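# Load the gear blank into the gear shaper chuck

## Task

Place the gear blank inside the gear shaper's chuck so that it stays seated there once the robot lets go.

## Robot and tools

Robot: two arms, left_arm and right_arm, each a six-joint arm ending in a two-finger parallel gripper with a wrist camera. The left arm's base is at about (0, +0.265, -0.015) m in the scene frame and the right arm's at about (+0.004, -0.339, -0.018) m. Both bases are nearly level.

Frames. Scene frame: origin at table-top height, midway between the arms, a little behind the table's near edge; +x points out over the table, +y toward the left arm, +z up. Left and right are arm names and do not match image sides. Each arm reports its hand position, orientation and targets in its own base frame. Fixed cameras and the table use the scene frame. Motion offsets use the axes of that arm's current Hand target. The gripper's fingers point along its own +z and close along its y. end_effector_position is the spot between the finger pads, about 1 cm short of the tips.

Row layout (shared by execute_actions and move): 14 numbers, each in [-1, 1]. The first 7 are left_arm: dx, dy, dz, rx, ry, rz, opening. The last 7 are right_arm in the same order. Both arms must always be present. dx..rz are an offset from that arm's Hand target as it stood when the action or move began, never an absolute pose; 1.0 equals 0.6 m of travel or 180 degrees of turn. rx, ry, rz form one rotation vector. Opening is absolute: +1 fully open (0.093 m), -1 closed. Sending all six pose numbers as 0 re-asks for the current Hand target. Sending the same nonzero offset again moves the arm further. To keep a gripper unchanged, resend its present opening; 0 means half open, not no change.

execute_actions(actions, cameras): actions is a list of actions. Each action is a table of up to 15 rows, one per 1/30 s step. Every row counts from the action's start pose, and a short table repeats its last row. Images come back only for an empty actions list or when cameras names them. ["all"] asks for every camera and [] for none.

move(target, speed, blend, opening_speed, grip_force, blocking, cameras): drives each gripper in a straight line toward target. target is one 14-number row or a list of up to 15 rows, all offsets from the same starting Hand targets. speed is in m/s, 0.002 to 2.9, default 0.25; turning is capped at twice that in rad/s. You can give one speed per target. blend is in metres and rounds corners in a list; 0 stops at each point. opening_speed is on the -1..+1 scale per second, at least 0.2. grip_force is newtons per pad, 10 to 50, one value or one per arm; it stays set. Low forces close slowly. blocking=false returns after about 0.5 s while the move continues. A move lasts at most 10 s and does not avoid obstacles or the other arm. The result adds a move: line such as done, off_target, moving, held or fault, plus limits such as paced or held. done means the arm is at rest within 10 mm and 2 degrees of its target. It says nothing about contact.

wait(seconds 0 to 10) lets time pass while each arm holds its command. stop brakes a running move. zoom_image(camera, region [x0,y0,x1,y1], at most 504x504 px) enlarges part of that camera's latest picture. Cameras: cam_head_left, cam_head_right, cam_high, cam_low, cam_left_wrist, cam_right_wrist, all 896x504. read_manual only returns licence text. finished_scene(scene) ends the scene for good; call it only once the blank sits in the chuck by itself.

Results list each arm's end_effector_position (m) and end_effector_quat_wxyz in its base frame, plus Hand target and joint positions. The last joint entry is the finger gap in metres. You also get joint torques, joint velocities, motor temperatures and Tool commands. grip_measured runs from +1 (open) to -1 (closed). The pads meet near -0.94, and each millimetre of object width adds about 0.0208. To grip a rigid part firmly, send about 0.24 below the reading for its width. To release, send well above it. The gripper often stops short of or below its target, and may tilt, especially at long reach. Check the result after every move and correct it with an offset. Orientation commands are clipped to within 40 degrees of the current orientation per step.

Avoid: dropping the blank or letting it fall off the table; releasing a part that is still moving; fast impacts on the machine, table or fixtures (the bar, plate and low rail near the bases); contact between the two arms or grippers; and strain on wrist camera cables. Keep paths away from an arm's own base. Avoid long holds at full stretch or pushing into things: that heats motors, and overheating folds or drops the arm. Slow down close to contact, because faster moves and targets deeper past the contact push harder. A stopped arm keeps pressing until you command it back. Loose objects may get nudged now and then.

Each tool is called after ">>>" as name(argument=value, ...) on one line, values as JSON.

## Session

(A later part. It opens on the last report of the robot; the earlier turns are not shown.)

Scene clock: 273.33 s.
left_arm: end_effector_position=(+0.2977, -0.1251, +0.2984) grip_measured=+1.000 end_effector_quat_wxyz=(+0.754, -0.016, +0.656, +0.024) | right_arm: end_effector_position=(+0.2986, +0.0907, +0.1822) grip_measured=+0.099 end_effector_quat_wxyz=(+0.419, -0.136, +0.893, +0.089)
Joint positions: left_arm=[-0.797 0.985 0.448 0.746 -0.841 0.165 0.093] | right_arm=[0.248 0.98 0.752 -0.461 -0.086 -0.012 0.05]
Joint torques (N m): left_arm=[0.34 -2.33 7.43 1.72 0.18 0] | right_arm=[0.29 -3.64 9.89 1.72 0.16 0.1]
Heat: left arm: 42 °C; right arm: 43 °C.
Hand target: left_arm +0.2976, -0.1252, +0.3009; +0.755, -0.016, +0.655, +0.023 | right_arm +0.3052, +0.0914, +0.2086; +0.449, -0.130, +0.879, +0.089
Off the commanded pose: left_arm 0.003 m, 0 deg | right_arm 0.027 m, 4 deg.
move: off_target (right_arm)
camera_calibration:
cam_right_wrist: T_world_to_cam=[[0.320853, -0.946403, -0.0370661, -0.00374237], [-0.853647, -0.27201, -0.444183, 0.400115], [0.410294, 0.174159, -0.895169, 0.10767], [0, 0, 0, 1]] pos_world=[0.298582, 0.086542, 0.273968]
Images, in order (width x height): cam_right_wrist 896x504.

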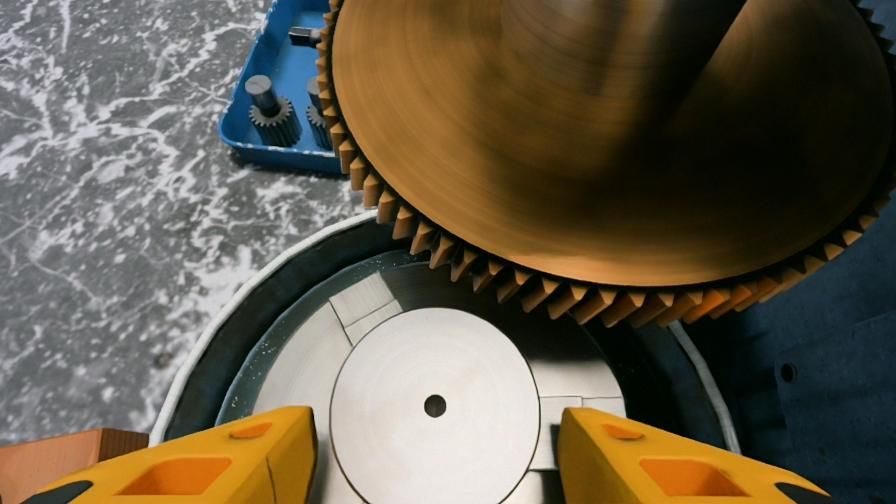

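>>> move(target=[0,0,0,0,0,0,1,-0.019,0.001,-0.0135,0,-0.005,0,0.1], speed=0.05, cameras=["cam_right_wrist"])

Scene clock: 276.13 s.
left_arm: end_effector_position=(+0.2977, -0.1251, +0.2984) grip_measured=+1.000 end_effector_quat_wxyz=(+0.754, -0.016, +0.656, +0.024) | right_arm: end_effector_position=(+0.2997, +0.0910, +0.1993) grip_measured=+0.099 end_effector_quat_wxyz=(+0.430, -0.135, +0.888, +0.090)
Joint positions: left_arm=[-0.797 0.985 0.448 0.746 -0.841 0.165 0.093] | right_arm=[0.248 0.97 0.797 -0.49 -0.086 -0.012 0.05]
Joint torques (N m): left_arm=[0.32 -2.35 7.47 1.73 0.2 0] | right_arm=[0.34 -3.03 9.66 1.75 0.17 0.12]
Heat: left arm: 42 °C; right arm: 43 °C.
Hand target: left_arm +0.2976, -0.1252, +0.3009; +0.755, -0.016, +0.655, +0.023 | right_arm +0.3053, +0.0915, +0.2228; +0.457, -0.129, +0.876, +0.090
Off the commanded pose: left_arm 0.003 m, 0 deg | right_arm 0.024 m, 3 deg.
move: off_target (right_arm)
camera_calibration:
cam_right_wrist: T_world_to_cam=[[0.321757, -0.946174, -0.0350417, -0.00388746], [-0.84238, -0.269171, -0.466843, 0.409651], [0.432283, 0.179729, -0.883646, 0.113152], [0, 0, 0, 1]] pos_world=[0.297419, 0.0862515, 0.291093]
Images, in order (width x height): cam_right_wrist 896x504.

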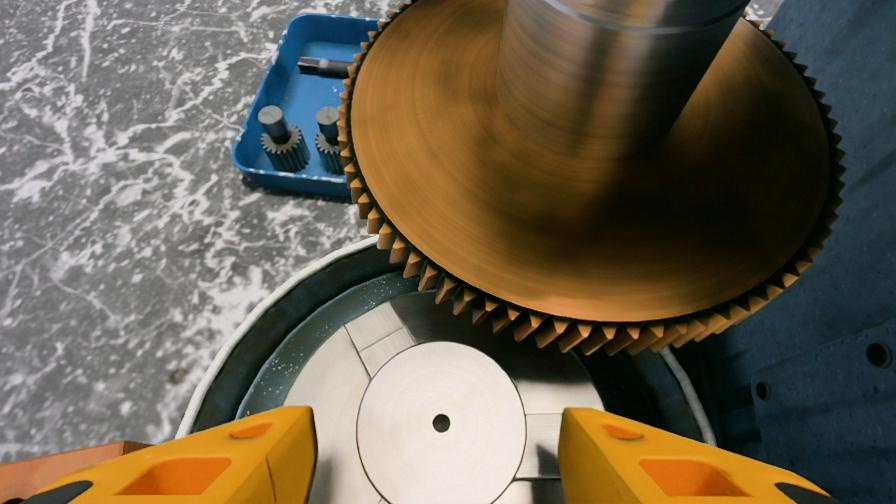

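>>> move(target=[0,0,0,0,0,0,1,0,0,0,0,0,0,-0.75], opening_speed=0.7, cameras=["cam_right_wrist"])

Scene clock: 279.70 s.
left_arm: end_effector_position=(+0.2977, -0.1251, +0.2984) grip_measured=+1.000 end_effector_quat_wxyz=(+0.754, -0.016, +0.656, +0.024) | right_arm: end_effector_position=(+0.2997, +0.0907, +0.1992) grip_measured=-0.483 end_effector_quat_wxyz=(+0.430, -0.135, +0.888, +0.089)
Joint positions: left_arm=[-0.797 0.985 0.448 0.746 -0.841 0.165 0.093] | right_arm=[0.248 0.97 0.797 -0.491 -0.084 -0.012 0.022]
Joint torques (N m): left_arm=[0.29 -2.36 7.47 1.72 0.2 -0.01] | right_arm=[0.29 -3.06 9.68 1.75 0.15 0.11]
Heat: left arm: 42 °C; right arm: 43 °C.
Hand target: left_arm +0.2976, -0.1252, +0.3009; +0.755, -0.016, +0.655, +0.023 | right_arm +0.3053, +0.0915, +0.2228; +0.457, -0.129, +0.876, +0.090
Off the commanded pose: left_arm 0.003 m, 0 deg | right_arm 0.024 m, 3 deg.
move: off_target (right_arm)
camera_calibration:
cam_right_wrist: T_world_to_cam=[[0.320294, -0.94671, -0.0339504, -0.00395192], [-0.842985, -0.268484, -0.466147, 0.409553], [0.432191, 0.177924, -0.884056, 0.113356], [0, 0, 0, 1]] pos_world=[0.297521, 0.0860486, 0.290991]
Images, in order (width x height): cam_right_wrist 896x504.

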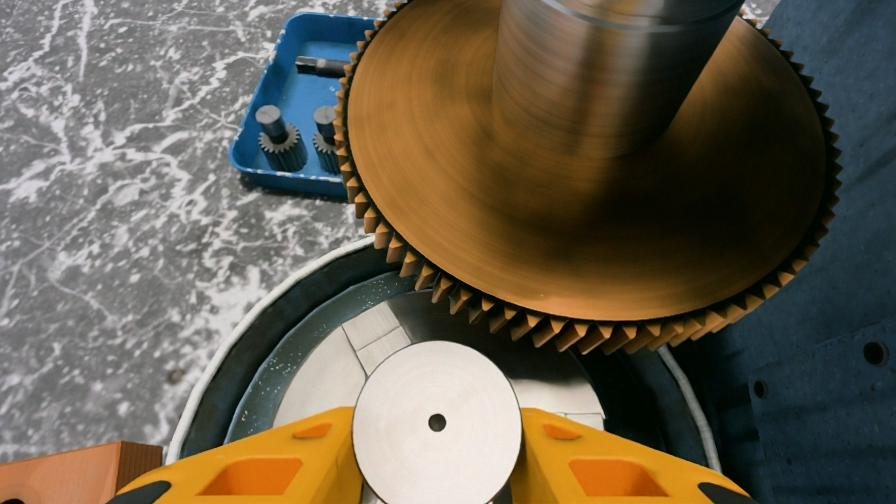

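>>> move(target=[[0,0,0,0,0,0,1,0.0065,-0.003,0.014,0,0.02,0,-0.75],[0,0,0,0,0,0,1,0.0237,-0.005,0.03,0,0.027,0,-0.75],[0,0,0,0,0,0,1,0.04,-0.006,0.041,0,0.027,0,-0.75]], speed=0.04, blend=0.001)

Scene clock: 285.47 s.
left_arm: end_effector_position=(+0.2977, -0.1251, +0.2984) grip_measured=+1.000 end_effector_quat_wxyz=(+0.754, -0.016, +0.656, +0.024) | right_arm: end_effector_position=(+0.3011, +0.0908, +0.1960) grip_measured=-0.499 end_effector_quat_wxyz=(+0.409, -0.135, +0.898, +0.087)
Joint positions: left_arm=[-0.797 0.985 0.448 0.746 -0.841 0.165 0.093] | right_arm=[0.248 1.008 0.835 -0.537 -0.083 -0.013 0.021]
Joint torques (N m): left_arm=[0.32 -2.36 7.43 1.72 0.19 0.02] | right_arm=[-0.39 0.44 4.07 2.45 0.06 -0.02]
Heat: left arm: 42 °C; right arm: 43 °C.
Hand target: left_arm +0.2976, -0.1252, +0.3009; +0.755, -0.016, +0.655, +0.023 | right_arm +0.3123, +0.0914, +0.1888; +0.419, -0.133, +0.894, +0.084
Off the commanded pose: left_arm 0.003 m, 0 deg | right_arm 0.013 m, 1 deg.
move: off_target (right_arm)

>>> move(target=[[0,0,0,0,0,0,1,0,-0.0045,0.016,0,0.01,0,-0.75],[0,0,0,0,0,0,1,0.011,0.001,0.0235,0,0.01,0,-0.75],[0,0,0,0,0,0,1,0.018,-0.009,0.025,0,0.012,0,-0.75]], speed=0.04, blend=0.001)

Scene clock: 291.37 s.
left_arm: end_effector_position=(+0.2977, -0.1251, +0.2984) grip_measured=+1.000 end_effector_quat_wxyz=(+0.754, -0.016, +0.656, +0.024) | right_arm: end_effector_position=(+0.3017, +0.0899, +0.1944) grip_measured=-0.499 end_effector_quat_wxyz=(+0.408, -0.138, +0.898, +0.089)
Joint positions: left_arm=[-0.797 0.985 0.448 0.746 -0.841 0.165 0.093] | right_arm=[0.237 1.011 0.831 -0.533 -0.099 -0.022 0.021]
Joint torques (N m): left_arm=[0.32 -2.4 7.45 1.72 0.2 0.01] | right_arm=[-1.13 3.71 2.54 2.62 0.05 -0.1]
Motor temperatures (°C): left_arm=[27 27 35 42 28 25 27] | right_arm=[24 27 42 45 28 25 31]
Heat: left arm: 42 °C; right arm: 45 °C.
Hand target: left_arm +0.2976, -0.1252, +0.3009; +0.755, -0.016, +0.655, +0.023 | right_arm +0.3182, +0.0884, +0.1708; +0.402, -0.135, +0.902, +0.081
Off the commanded pose: left_arm 0.003 m, 0 deg | right_arm 0.029 m, 1 deg.
move: off_target (right_arm)

>>> wait(seconds=0.1, cameras=["cam_low","cam_right_wrist"])

>>> zoom_image(camera="cam_low", region=[315, 175, 355, 207])

>>> zoom_image(camera="cam_right_wrist", region=[300, 250, 660, 504])

Scene clock: 300.50 s.
left_arm: end_effector_position=(+0.2977, -0.1251, +0.2984) grip_measured=+1.000 end_effector_quat_wxyz=(+0.754, -0.016, +0.656, +0.024) | right_arm: end_effector_position=(+0.3017, +0.0899, +0.1944) grip_measured=-0.500 end_effector_quat_wxyz=(+0.408, -0.138, +0.898, +0.089)
Joint positions: left_arm=[-0.797 0.985 0.448 0.746 -0.841 0.165 0.093] | right_arm=[0.237 1.011 0.831 -0.533 -0.099 -0.022 0.021]
Joint torques (N m): left_arm=[0.34 -2.4 7.49 1.72 0.21 0.01] | right_arm=[-1.14 3.73 2.58 2.63 0.06 -0.1]
Heat: left arm: 42 °C; right arm: 48 °C.
Hand target: left_arm +0.2976, -0.1252, +0.3009; +0.755, -0.016, +0.655, +0.023 | right_arm +0.3182, +0.0884, +0.1708; +0.402, -0.135, +0.902, +0.081
Tool commands: left_gripper/opening=+1.0 right_gripper/opening=-0.75
Off the commanded pose: left_arm 0.003 m, 0 deg | right_arm 0.029 m, 1 deg.
wait: 0.10 s; at rest from the start
camera_calibration:
cam_right_wrist: T_world_to_cam=[[0.324237, -0.945168, -0.0390974, -0.00578463], [-0.862142, -0.27824, -0.423431, 0.407067], [0.389335, 0.170999, -0.905084, 0.126075], [0, 0, 0, 1]] pos_world=[0.30374, 0.086236, 0.286247]
Images, in order (width x height): cam_low 896x504, cam_right_wrist 896x504.

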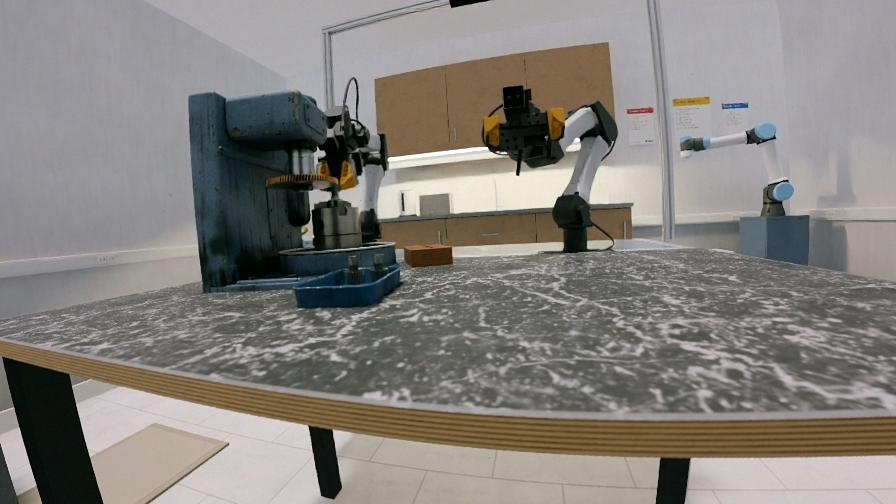

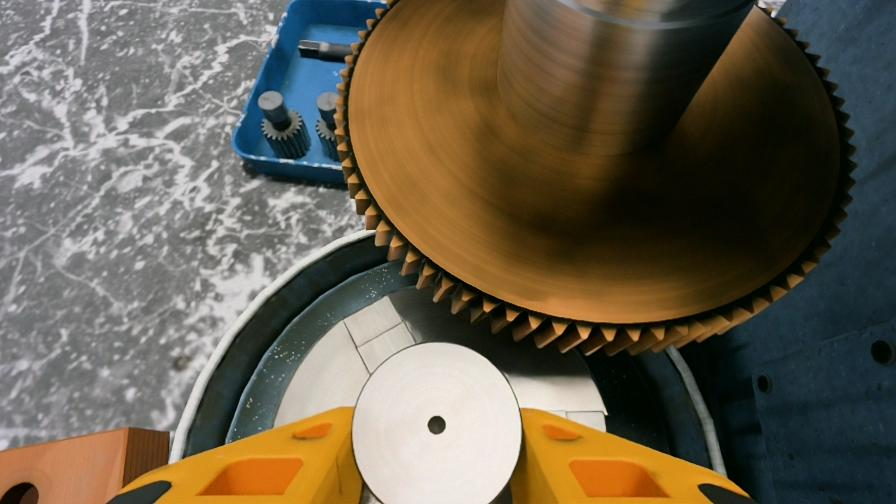

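Scaled by 12.600 from the camera's 896x504 image, which has a finer 1280x720 frame.

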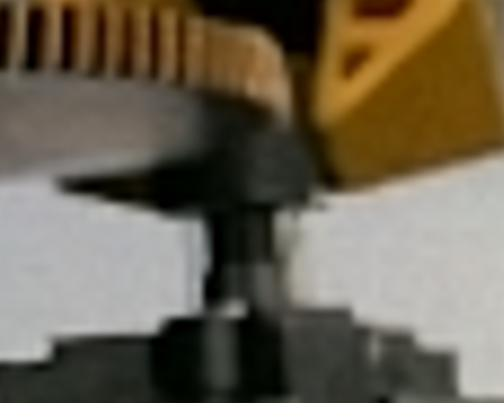

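Scaled by 1.400 from the camera's 896x504 image, which has a finer 1280x720 frame.

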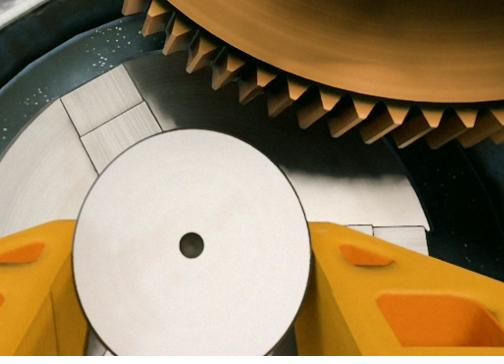

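>>> move(target=[[0,0,0,0,0,0,1,-0.05,-0.002,-0.065,0,0,0,-0.75],[0,0,0,0,0,0,1,-0.0347,0.025,-0.15,0,-0.012,0,-0.75]], speed=0.1, blend=0.01, cameras=["cam_right_wrist","cam_low"])

>>> zoom_image(camera="cam_low", region=[310, 155, 374, 206])

>>> zoom_image(camera="cam_right_wrist", region=[300, 150, 600, 400])

Scene clock: 315.87 s.
left_arm: end_effector_position=(+0.2977, -0.1251, +0.2984) grip_measured=+1.000 end_effector_quat_wxyz=(+0.754, -0.016, +0.656, +0.024) | right_arm: end_effector_position=(+0.2962, +0.0920, +0.2020) grip_measured=-0.500 end_effector_quat_wxyz=(+0.390, -0.146, +0.906, +0.079)
Joint positions: left_arm=[-0.797 0.985 0.448 0.746 -0.841 0.165 0.093] | right_arm=[0.263 1.025 0.898 -0.627 -0.07 -0.026 0.021]
Joint torques (N m): left_arm=[0.31 -2.39 7.46 1.73 0.2 0] | right_arm=[0.43 -14.8 10.55 0.29 0.11 0.33]
Motor temperatures (°C): left_arm=[27 27 36 42 28 25 27] | right_arm=[24 27 39 51 28 25 31]
Heat: left arm: 42 °C; right arm: 51 °C.
Hand target: left_arm +0.2976, -0.1252, +0.3009; +0.755, -0.016, +0.655, +0.023 | right_arm +0.2636, +0.0834, +0.2466; +0.419, -0.133, +0.894, +0.084
Off the commanded pose: left_arm 0.003 m, 0 deg | right_arm 0.056 m, 4 deg.
move: off_target (right_arm)
camera_calibration:
cam_right_wrist: T_world_to_cam=[[0.329931, -0.94378, -0.0206057, -0.00735101], [-0.873763, -0.297046, -0.3851, 0.403601], [0.357329, 0.145061, -0.922645, 0.150008], [0, 0, 0, 1]] pos_world=[0.301475, 0.09119, 0.293679]
Images, in order (width x height): cam_low 896x504, cam_right_wrist 896x504.

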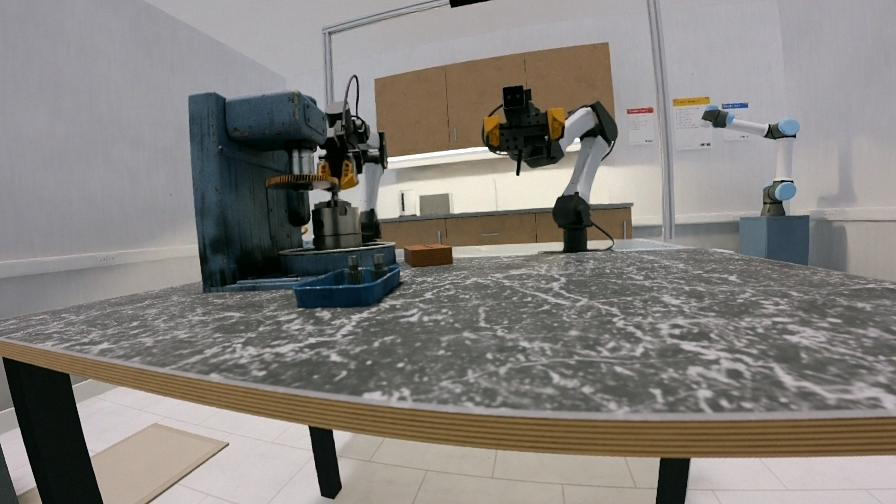

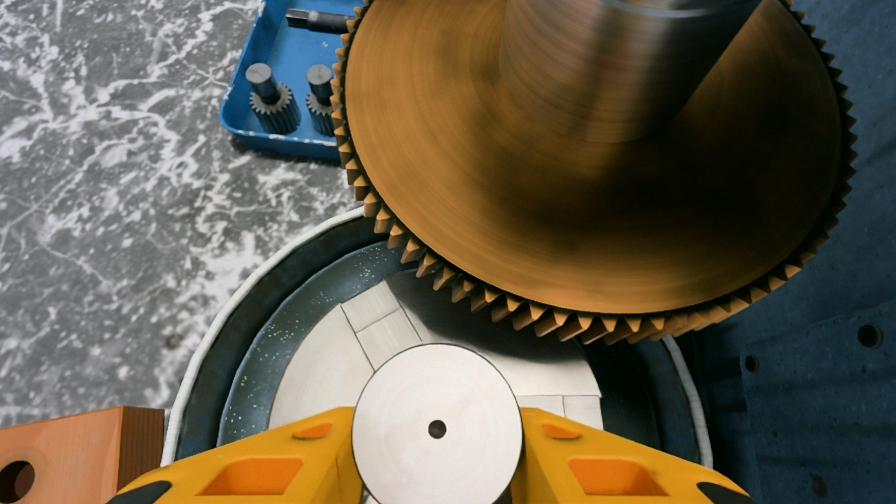

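Scaled by 7.875 from the camera's 896x504 image, which has a finer 1280x720 frame.

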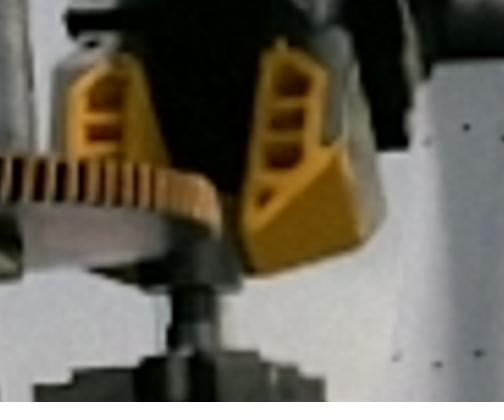

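Scaled by 1.680 from the camera's 896x504 image, which has a finer 1280x720 frame.

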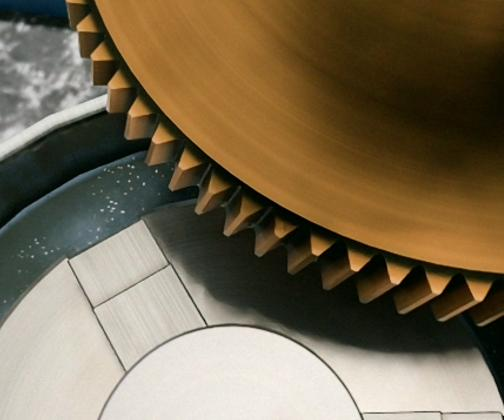

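>>> move(target=[[0,0,0,0,0,0,1,0.0175,-0.0112,0.0965,0,0,0,-0.75],[0,0,0,0,0,0,1,0.0433,-0.0125,0.1177,0,0,0,-0.75]], speed=0.05)

Scene clock: 323.23 s.
left_arm: end_effector_position=(+0.2977, -0.1251, +0.2984) grip_measured=+1.000 end_effector_quat_wxyz=(+0.754, -0.016, +0.656, +0.024) | right_arm: end_effector_position=(+0.2988, +0.0910, +0.1955) grip_measured=-0.500 end_effector_quat_wxyz=(+0.428, -0.141, +0.889, +0.082)
Joint positions: left_arm=[-0.797 0.985 0.448 0.746 -0.841 0.165 0.093] | right_arm=[0.258 0.969 0.787 -0.488 -0.07 -0.024 0.021]
Joint torques (N m): left_arm=[0.34 -2.37 7.45 1.72 0.19 0.01] | right_arm=[-0.39 -0.05 3.82 2.03 -0.01 0.18]
Motor temperatures (°C): left_arm=[27 27 36 43 28 25 27] | right_arm=[24 32 41 48 28 25 31]
Heat: left arm: 43 °C; right arm: 48 °C.
Hand target: left_arm +0.2976, -0.1252, +0.3009; +0.755, -0.016, +0.655, +0.023 | right_arm +0.3013, +0.0904, +0.1814; +0.419, -0.133, +0.894, +0.084
Off the commanded pose: left_arm 0.003 m, 0 deg | right_arm 0.014 m, 2 deg.
move: off_target (right_arm)

>>> move(target=[[0,0,0,0,0,0,1,0.008,-0.003,0.0165,0,0.01,0,-0.75],[0,0,0,0,0,0,1,0.0205,0.002,0.0067,0,0,0,-0.75],[0,0,0,0,0,0,1,0.0165,0.0087,0.0175,0,0,0,-0.75],[0,0,0,0,0,0,1,0.0223,-0.0105,0.0142,0,0.005,0,-0.75],[0,0,0,0,0,0,1,0.018,-0.0037,0.025,0,0.02,0,-0.75],[0,0,0,0,0,0,1,0.0233,-0.001,0.019,0,0.01,0,-0.75]], speed=0.06, blend=0.001)

Scene clock: 330.30 s.
left_arm: end_effector_position=(+0.2977, -0.1251, +0.2984) grip_measured=+1.000 end_effector_quat_wxyz=(+0.754, -0.016, +0.656, +0.024) | right_arm: end_effector_position=(+0.2995, +0.0916, +0.1918) grip_measured=-0.500 end_effector_quat_wxyz=(+0.432, -0.138, +0.887, +0.091)
Joint positions: left_arm=[-0.797 0.985 0.448 0.746 -0.841 0.165 0.093] | right_arm=[0.249 0.965 0.762 -0.456 -0.089 -0.017 0.021]
Joint torques (N m): left_arm=[0.31 -2.3 7.47 1.72 0.19 0] | right_arm=[0.34 1.81 2.73 1.96 0.24 0.07]
Heat: left arm: 43 °C; right arm: 48 °C.
Hand target: left_arm +0.2976, -0.1252, +0.3009; +0.755, -0.016, +0.655, +0.023 | right_arm +0.3012, +0.0905, +0.1634; +0.405, -0.135, +0.901, +0.082
Off the commanded pose: left_arm 0.003 m, 0 deg | right_arm 0.029 m, 4 deg.
move: off_target (right_arm)

>>> move(target=[[0,0,0,0,0,0,1,-0.008,-0.004,0.011,0,0.02,0,-0.75],[0,0,0,0,0,0,1,0.009,0.004,-0.009,0,-0.01,0,-0.75],[0,0,0,0,0,0,1,0.002,0.011,0.005,0.01,0,0,-0.75],[0,0,0,0,0,0,1,0.008,-0.011,0.003,-0.01,0,0,-0.75],[0,0,0,0,0,0,1,0.0,-0.004,0.017,0,0.02,0,-0.75],[0,0,0,0,0,0,1,0.014,0.004,-0.003,0,-0.02,0,-0.75],[0,0,0,0,0,0,1,0.006,0.01,0.008,0,-0.01,0.01,-0.75],[0,0,0,0,0,0,1,0.01,-0.01,0.005,0,0,-0.01,-0.75],[0,0,0,0,0,0,1,0.008,0,0.006,0,0,0,-0.75]], speed=0.06, blend=0.001)

Scene clock: 340.00 s.
left_arm: end_effector_position=(+0.2977, -0.1251, +0.2984) grip_measured=+1.000 end_effector_quat_wxyz=(+0.754, -0.016, +0.656, +0.024) | right_arm: end_effector_position=(+0.2986, +0.0925, +0.1774) grip_measured=-0.500 end_effector_quat_wxyz=(+0.437, -0.145, +0.883, +0.091)
Joint positions: left_arm=[-0.797 0.985 0.448 0.746 -0.841 0.165 0.093] | right_arm=[0.25 0.954 0.692 -0.386 -0.094 -0.029 0.021]
Joint torques (N m): left_arm=[0.28 -2.4 7.43 1.72 0.21 0.01] | right_arm=[0.35 3.1 6.35 1.53 0.29 0.22]
Heat: left arm: 43 °C; right arm: 46 °C.
Hand target: left_arm +0.2976, -0.1252, +0.3009; +0.755, -0.016, +0.655, +0.023 | right_arm +0.3007, +0.0906, +0.1574; +0.405, -0.134, +0.901, +0.082
Off the commanded pose: left_arm 0.003 m, 0 deg | right_arm 0.020 m, 5 deg.
move: off_target (right_arm)

>>> move(target=[0,0,0,0,0,0,1,-0.03,0.004,-0.0263,0,-0.02,0,-0.75], speed=0.05)

>>> move(target=[0,0,0,0,0,0,1,0,0,0,0,0,0,0.1], opening_speed=0.7, cameras=["cam_low","cam_right_wrist"])

>>> zoom_image(camera="cam_low", region=[310, 160, 374, 211])

Scene clock: 345.47 s.
left_arm: end_effector_position=(+0.2977, -0.1251, +0.2984) grip_measured=+1.000 end_effector_quat_wxyz=(+0.754, -0.016, +0.656, +0.024) | right_arm: end_effector_position=(+0.2985, +0.0926, +0.1793) grip_measured=-0.500 end_effector_quat_wxyz=(+0.437, -0.143, +0.884, +0.088)
Joint positions: left_arm=[-0.797 0.985 0.448 0.746 -0.841 0.165 0.093] | right_arm=[0.256 0.954 0.701 -0.396 -0.082 -0.023 0.021]
Joint torques (N m): left_arm=[0.34 -2.35 7.49 1.72 0.2 0.01] | right_arm=[0.4 -0.75 7.9 1.56 0.21 0.26]
Heat: left arm: 43 °C; right arm: 46 °C.
Hand target: left_arm +0.2976, -0.1252, +0.3009; +0.755, -0.016, +0.655, +0.023 | right_arm +0.3003, +0.0919, +0.1814; +0.433, -0.132, +0.888, +0.086
Off the commanded pose: left_arm 0.003 m, 0 deg | right_arm 0.003 m, 1 deg.
move: done

Scene clock: 346.90 s.
left_arm: end_effector_position=(+0.2977, -0.1251, +0.2984) grip_measured=+1.000 end_effector_quat_wxyz=(+0.754, -0.016, +0.656, +0.024) | right_arm: end_effector_position=(+0.2979, +0.0934, +0.1777) grip_measured=+0.099 end_effector_quat_wxyz=(+0.433, -0.142, +0.885, +0.089)
Joint positions: left_arm=[-0.797 0.985 0.448 0.746 -0.841 0.165 0.093] | right_arm=[0.26 0.957 0.701 -0.4 -0.081 -0.018 0.05]
Joint torques (N m): left_arm=[0.35 -2.37 7.45 1.73 0.2 0] | right_arm=[0.13 -1.09 7.88 1.58 0.18 0.2]
Heat: left arm: 43 °C; right arm: 45 °C.
Hand target: left_arm +0.2976, -0.1252, +0.3009; +0.755, -0.016, +0.655, +0.023 | right_arm +0.3002, +0.0920, +0.1814; +0.433, -0.132, +0.888, +0.086
Off the commanded pose: left_arm 0.003 m, 0 deg | right_arm 0.005 m, 1 deg.
move: done
camera_calibration:
cam_right_wrist: T_world_to_cam=[[0.332426, -0.942764, -0.0262355, -0.00688765], [-0.834991, -0.281263, -0.47295, 0.398697], [0.438501, 0.179127, -0.880699, 0.0920926], [0, 0, 0, 1]] pos_world=[0.294815, 0.0891491, 0.269489]
Images, in order (width x height): cam_low 896x504, cam_right_wrist 896x504.

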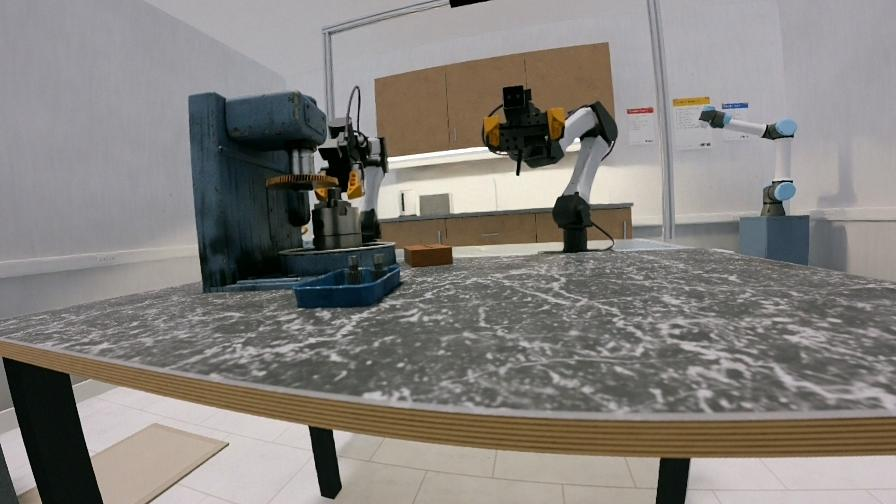

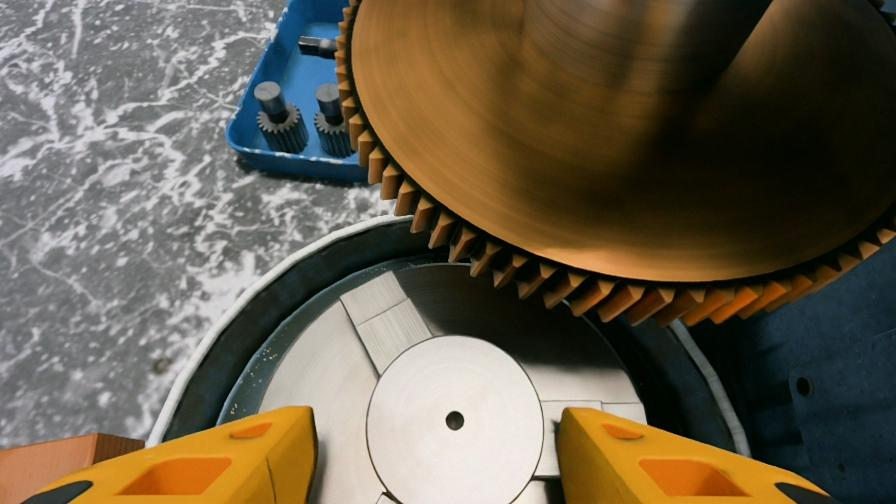

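Scaled by 7.875 from the camera's 896x504 image, which has a finer 1280x720 frame.

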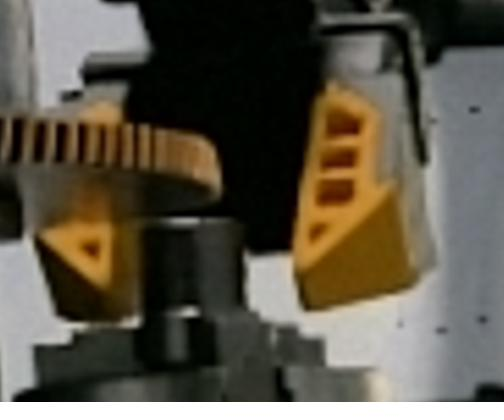

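Seated. Retract.

>>> move(target=[0,0,0,0,0,0,1,-0.01,0,-0.2,0,0,0,0.3], speed=0.12, cameras=["cam_low","cam_right_wrist"])

>>> zoom_image(camera="cam_low", region=[310, 160, 374, 211])

Scene clock: 350.43 s.
left_arm: end_effector_position=(+0.2977, -0.1251, +0.2984) grip_measured=+1.000 end_effector_quat_wxyz=(+0.754, -0.016, +0.656, +0.024) | right_arm: end_effector_position=(+0.2133, +0.0593, +0.2451) grip_measured=+0.299 end_effector_quat_wxyz=(+0.417, -0.124, +0.897, +0.082)
Joint positions: left_arm=[-0.797 0.985 0.448 0.746 -0.841 0.165 0.093] | right_arm=[0.185 0.678 0.938 -0.958 -0.114 -0.038 0.06]
Joint torques (N m): left_arm=[0.29 -2.36 7.49 1.73 0.21 -0.01] | right_arm=[-0.51 0.7 8.25 1.7 -0.2 -0.17]
Heat: left arm: 43 °C; right arm: 45 °C.
Hand target: left_arm +0.2976, -0.1252, +0.3009; +0.755, -0.016, +0.655, +0.023 | right_arm +0.2144, +0.0608, +0.2595; +0.433, -0.132, +0.888, +0.086
Off the commanded pose: left_arm 0.003 m, 0 deg | right_arm 0.015 m, 2 deg.
move: off_target (right_arm)
camera_calibration:
cam_right_wrist: T_world_to_cam=[[0.295574, -0.95465, -0.0357713, 0.00178895], [-0.863198, -0.250842, -0.43814, 0.345972], [0.409298, 0.16038, -0.898195, 0.206203], [0, 0, 0, 1]] pos_world=[0.213716, 0.0554211, 0.336859]
Images, in order (width x height): cam_low 896x504, cam_right_wrist 896x504.

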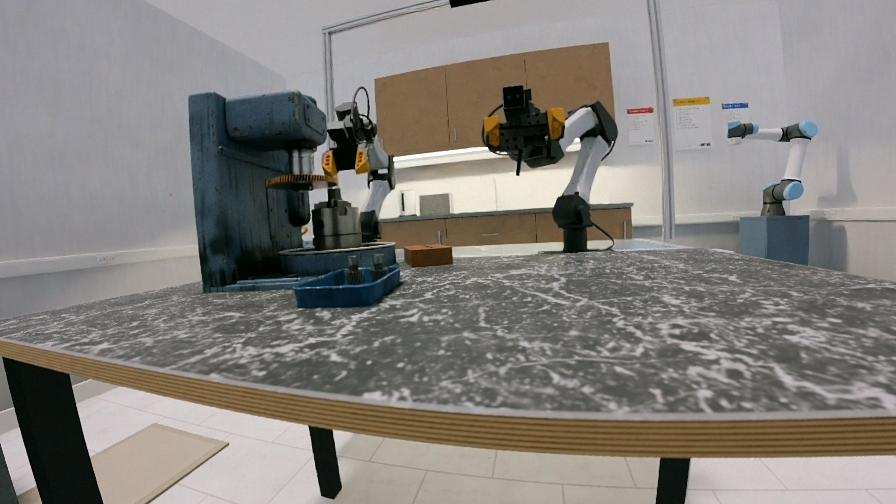

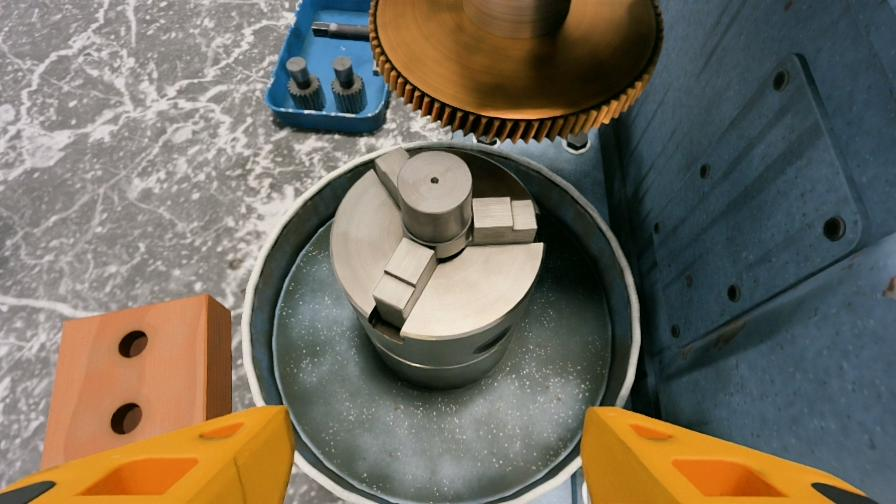

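Scaled by 7.875 from the camera's 896x504 image, which has a finer 1280x720 frame.

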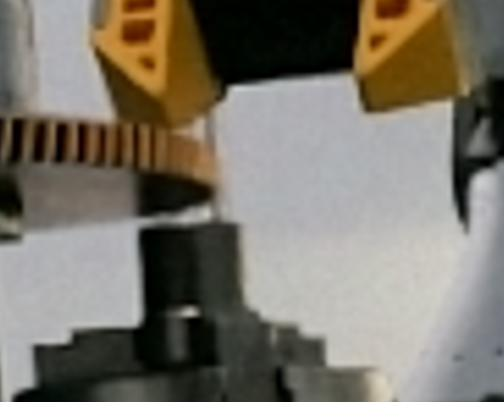

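>>> finished_scene(scene=2)

The scene is finished: the task was done.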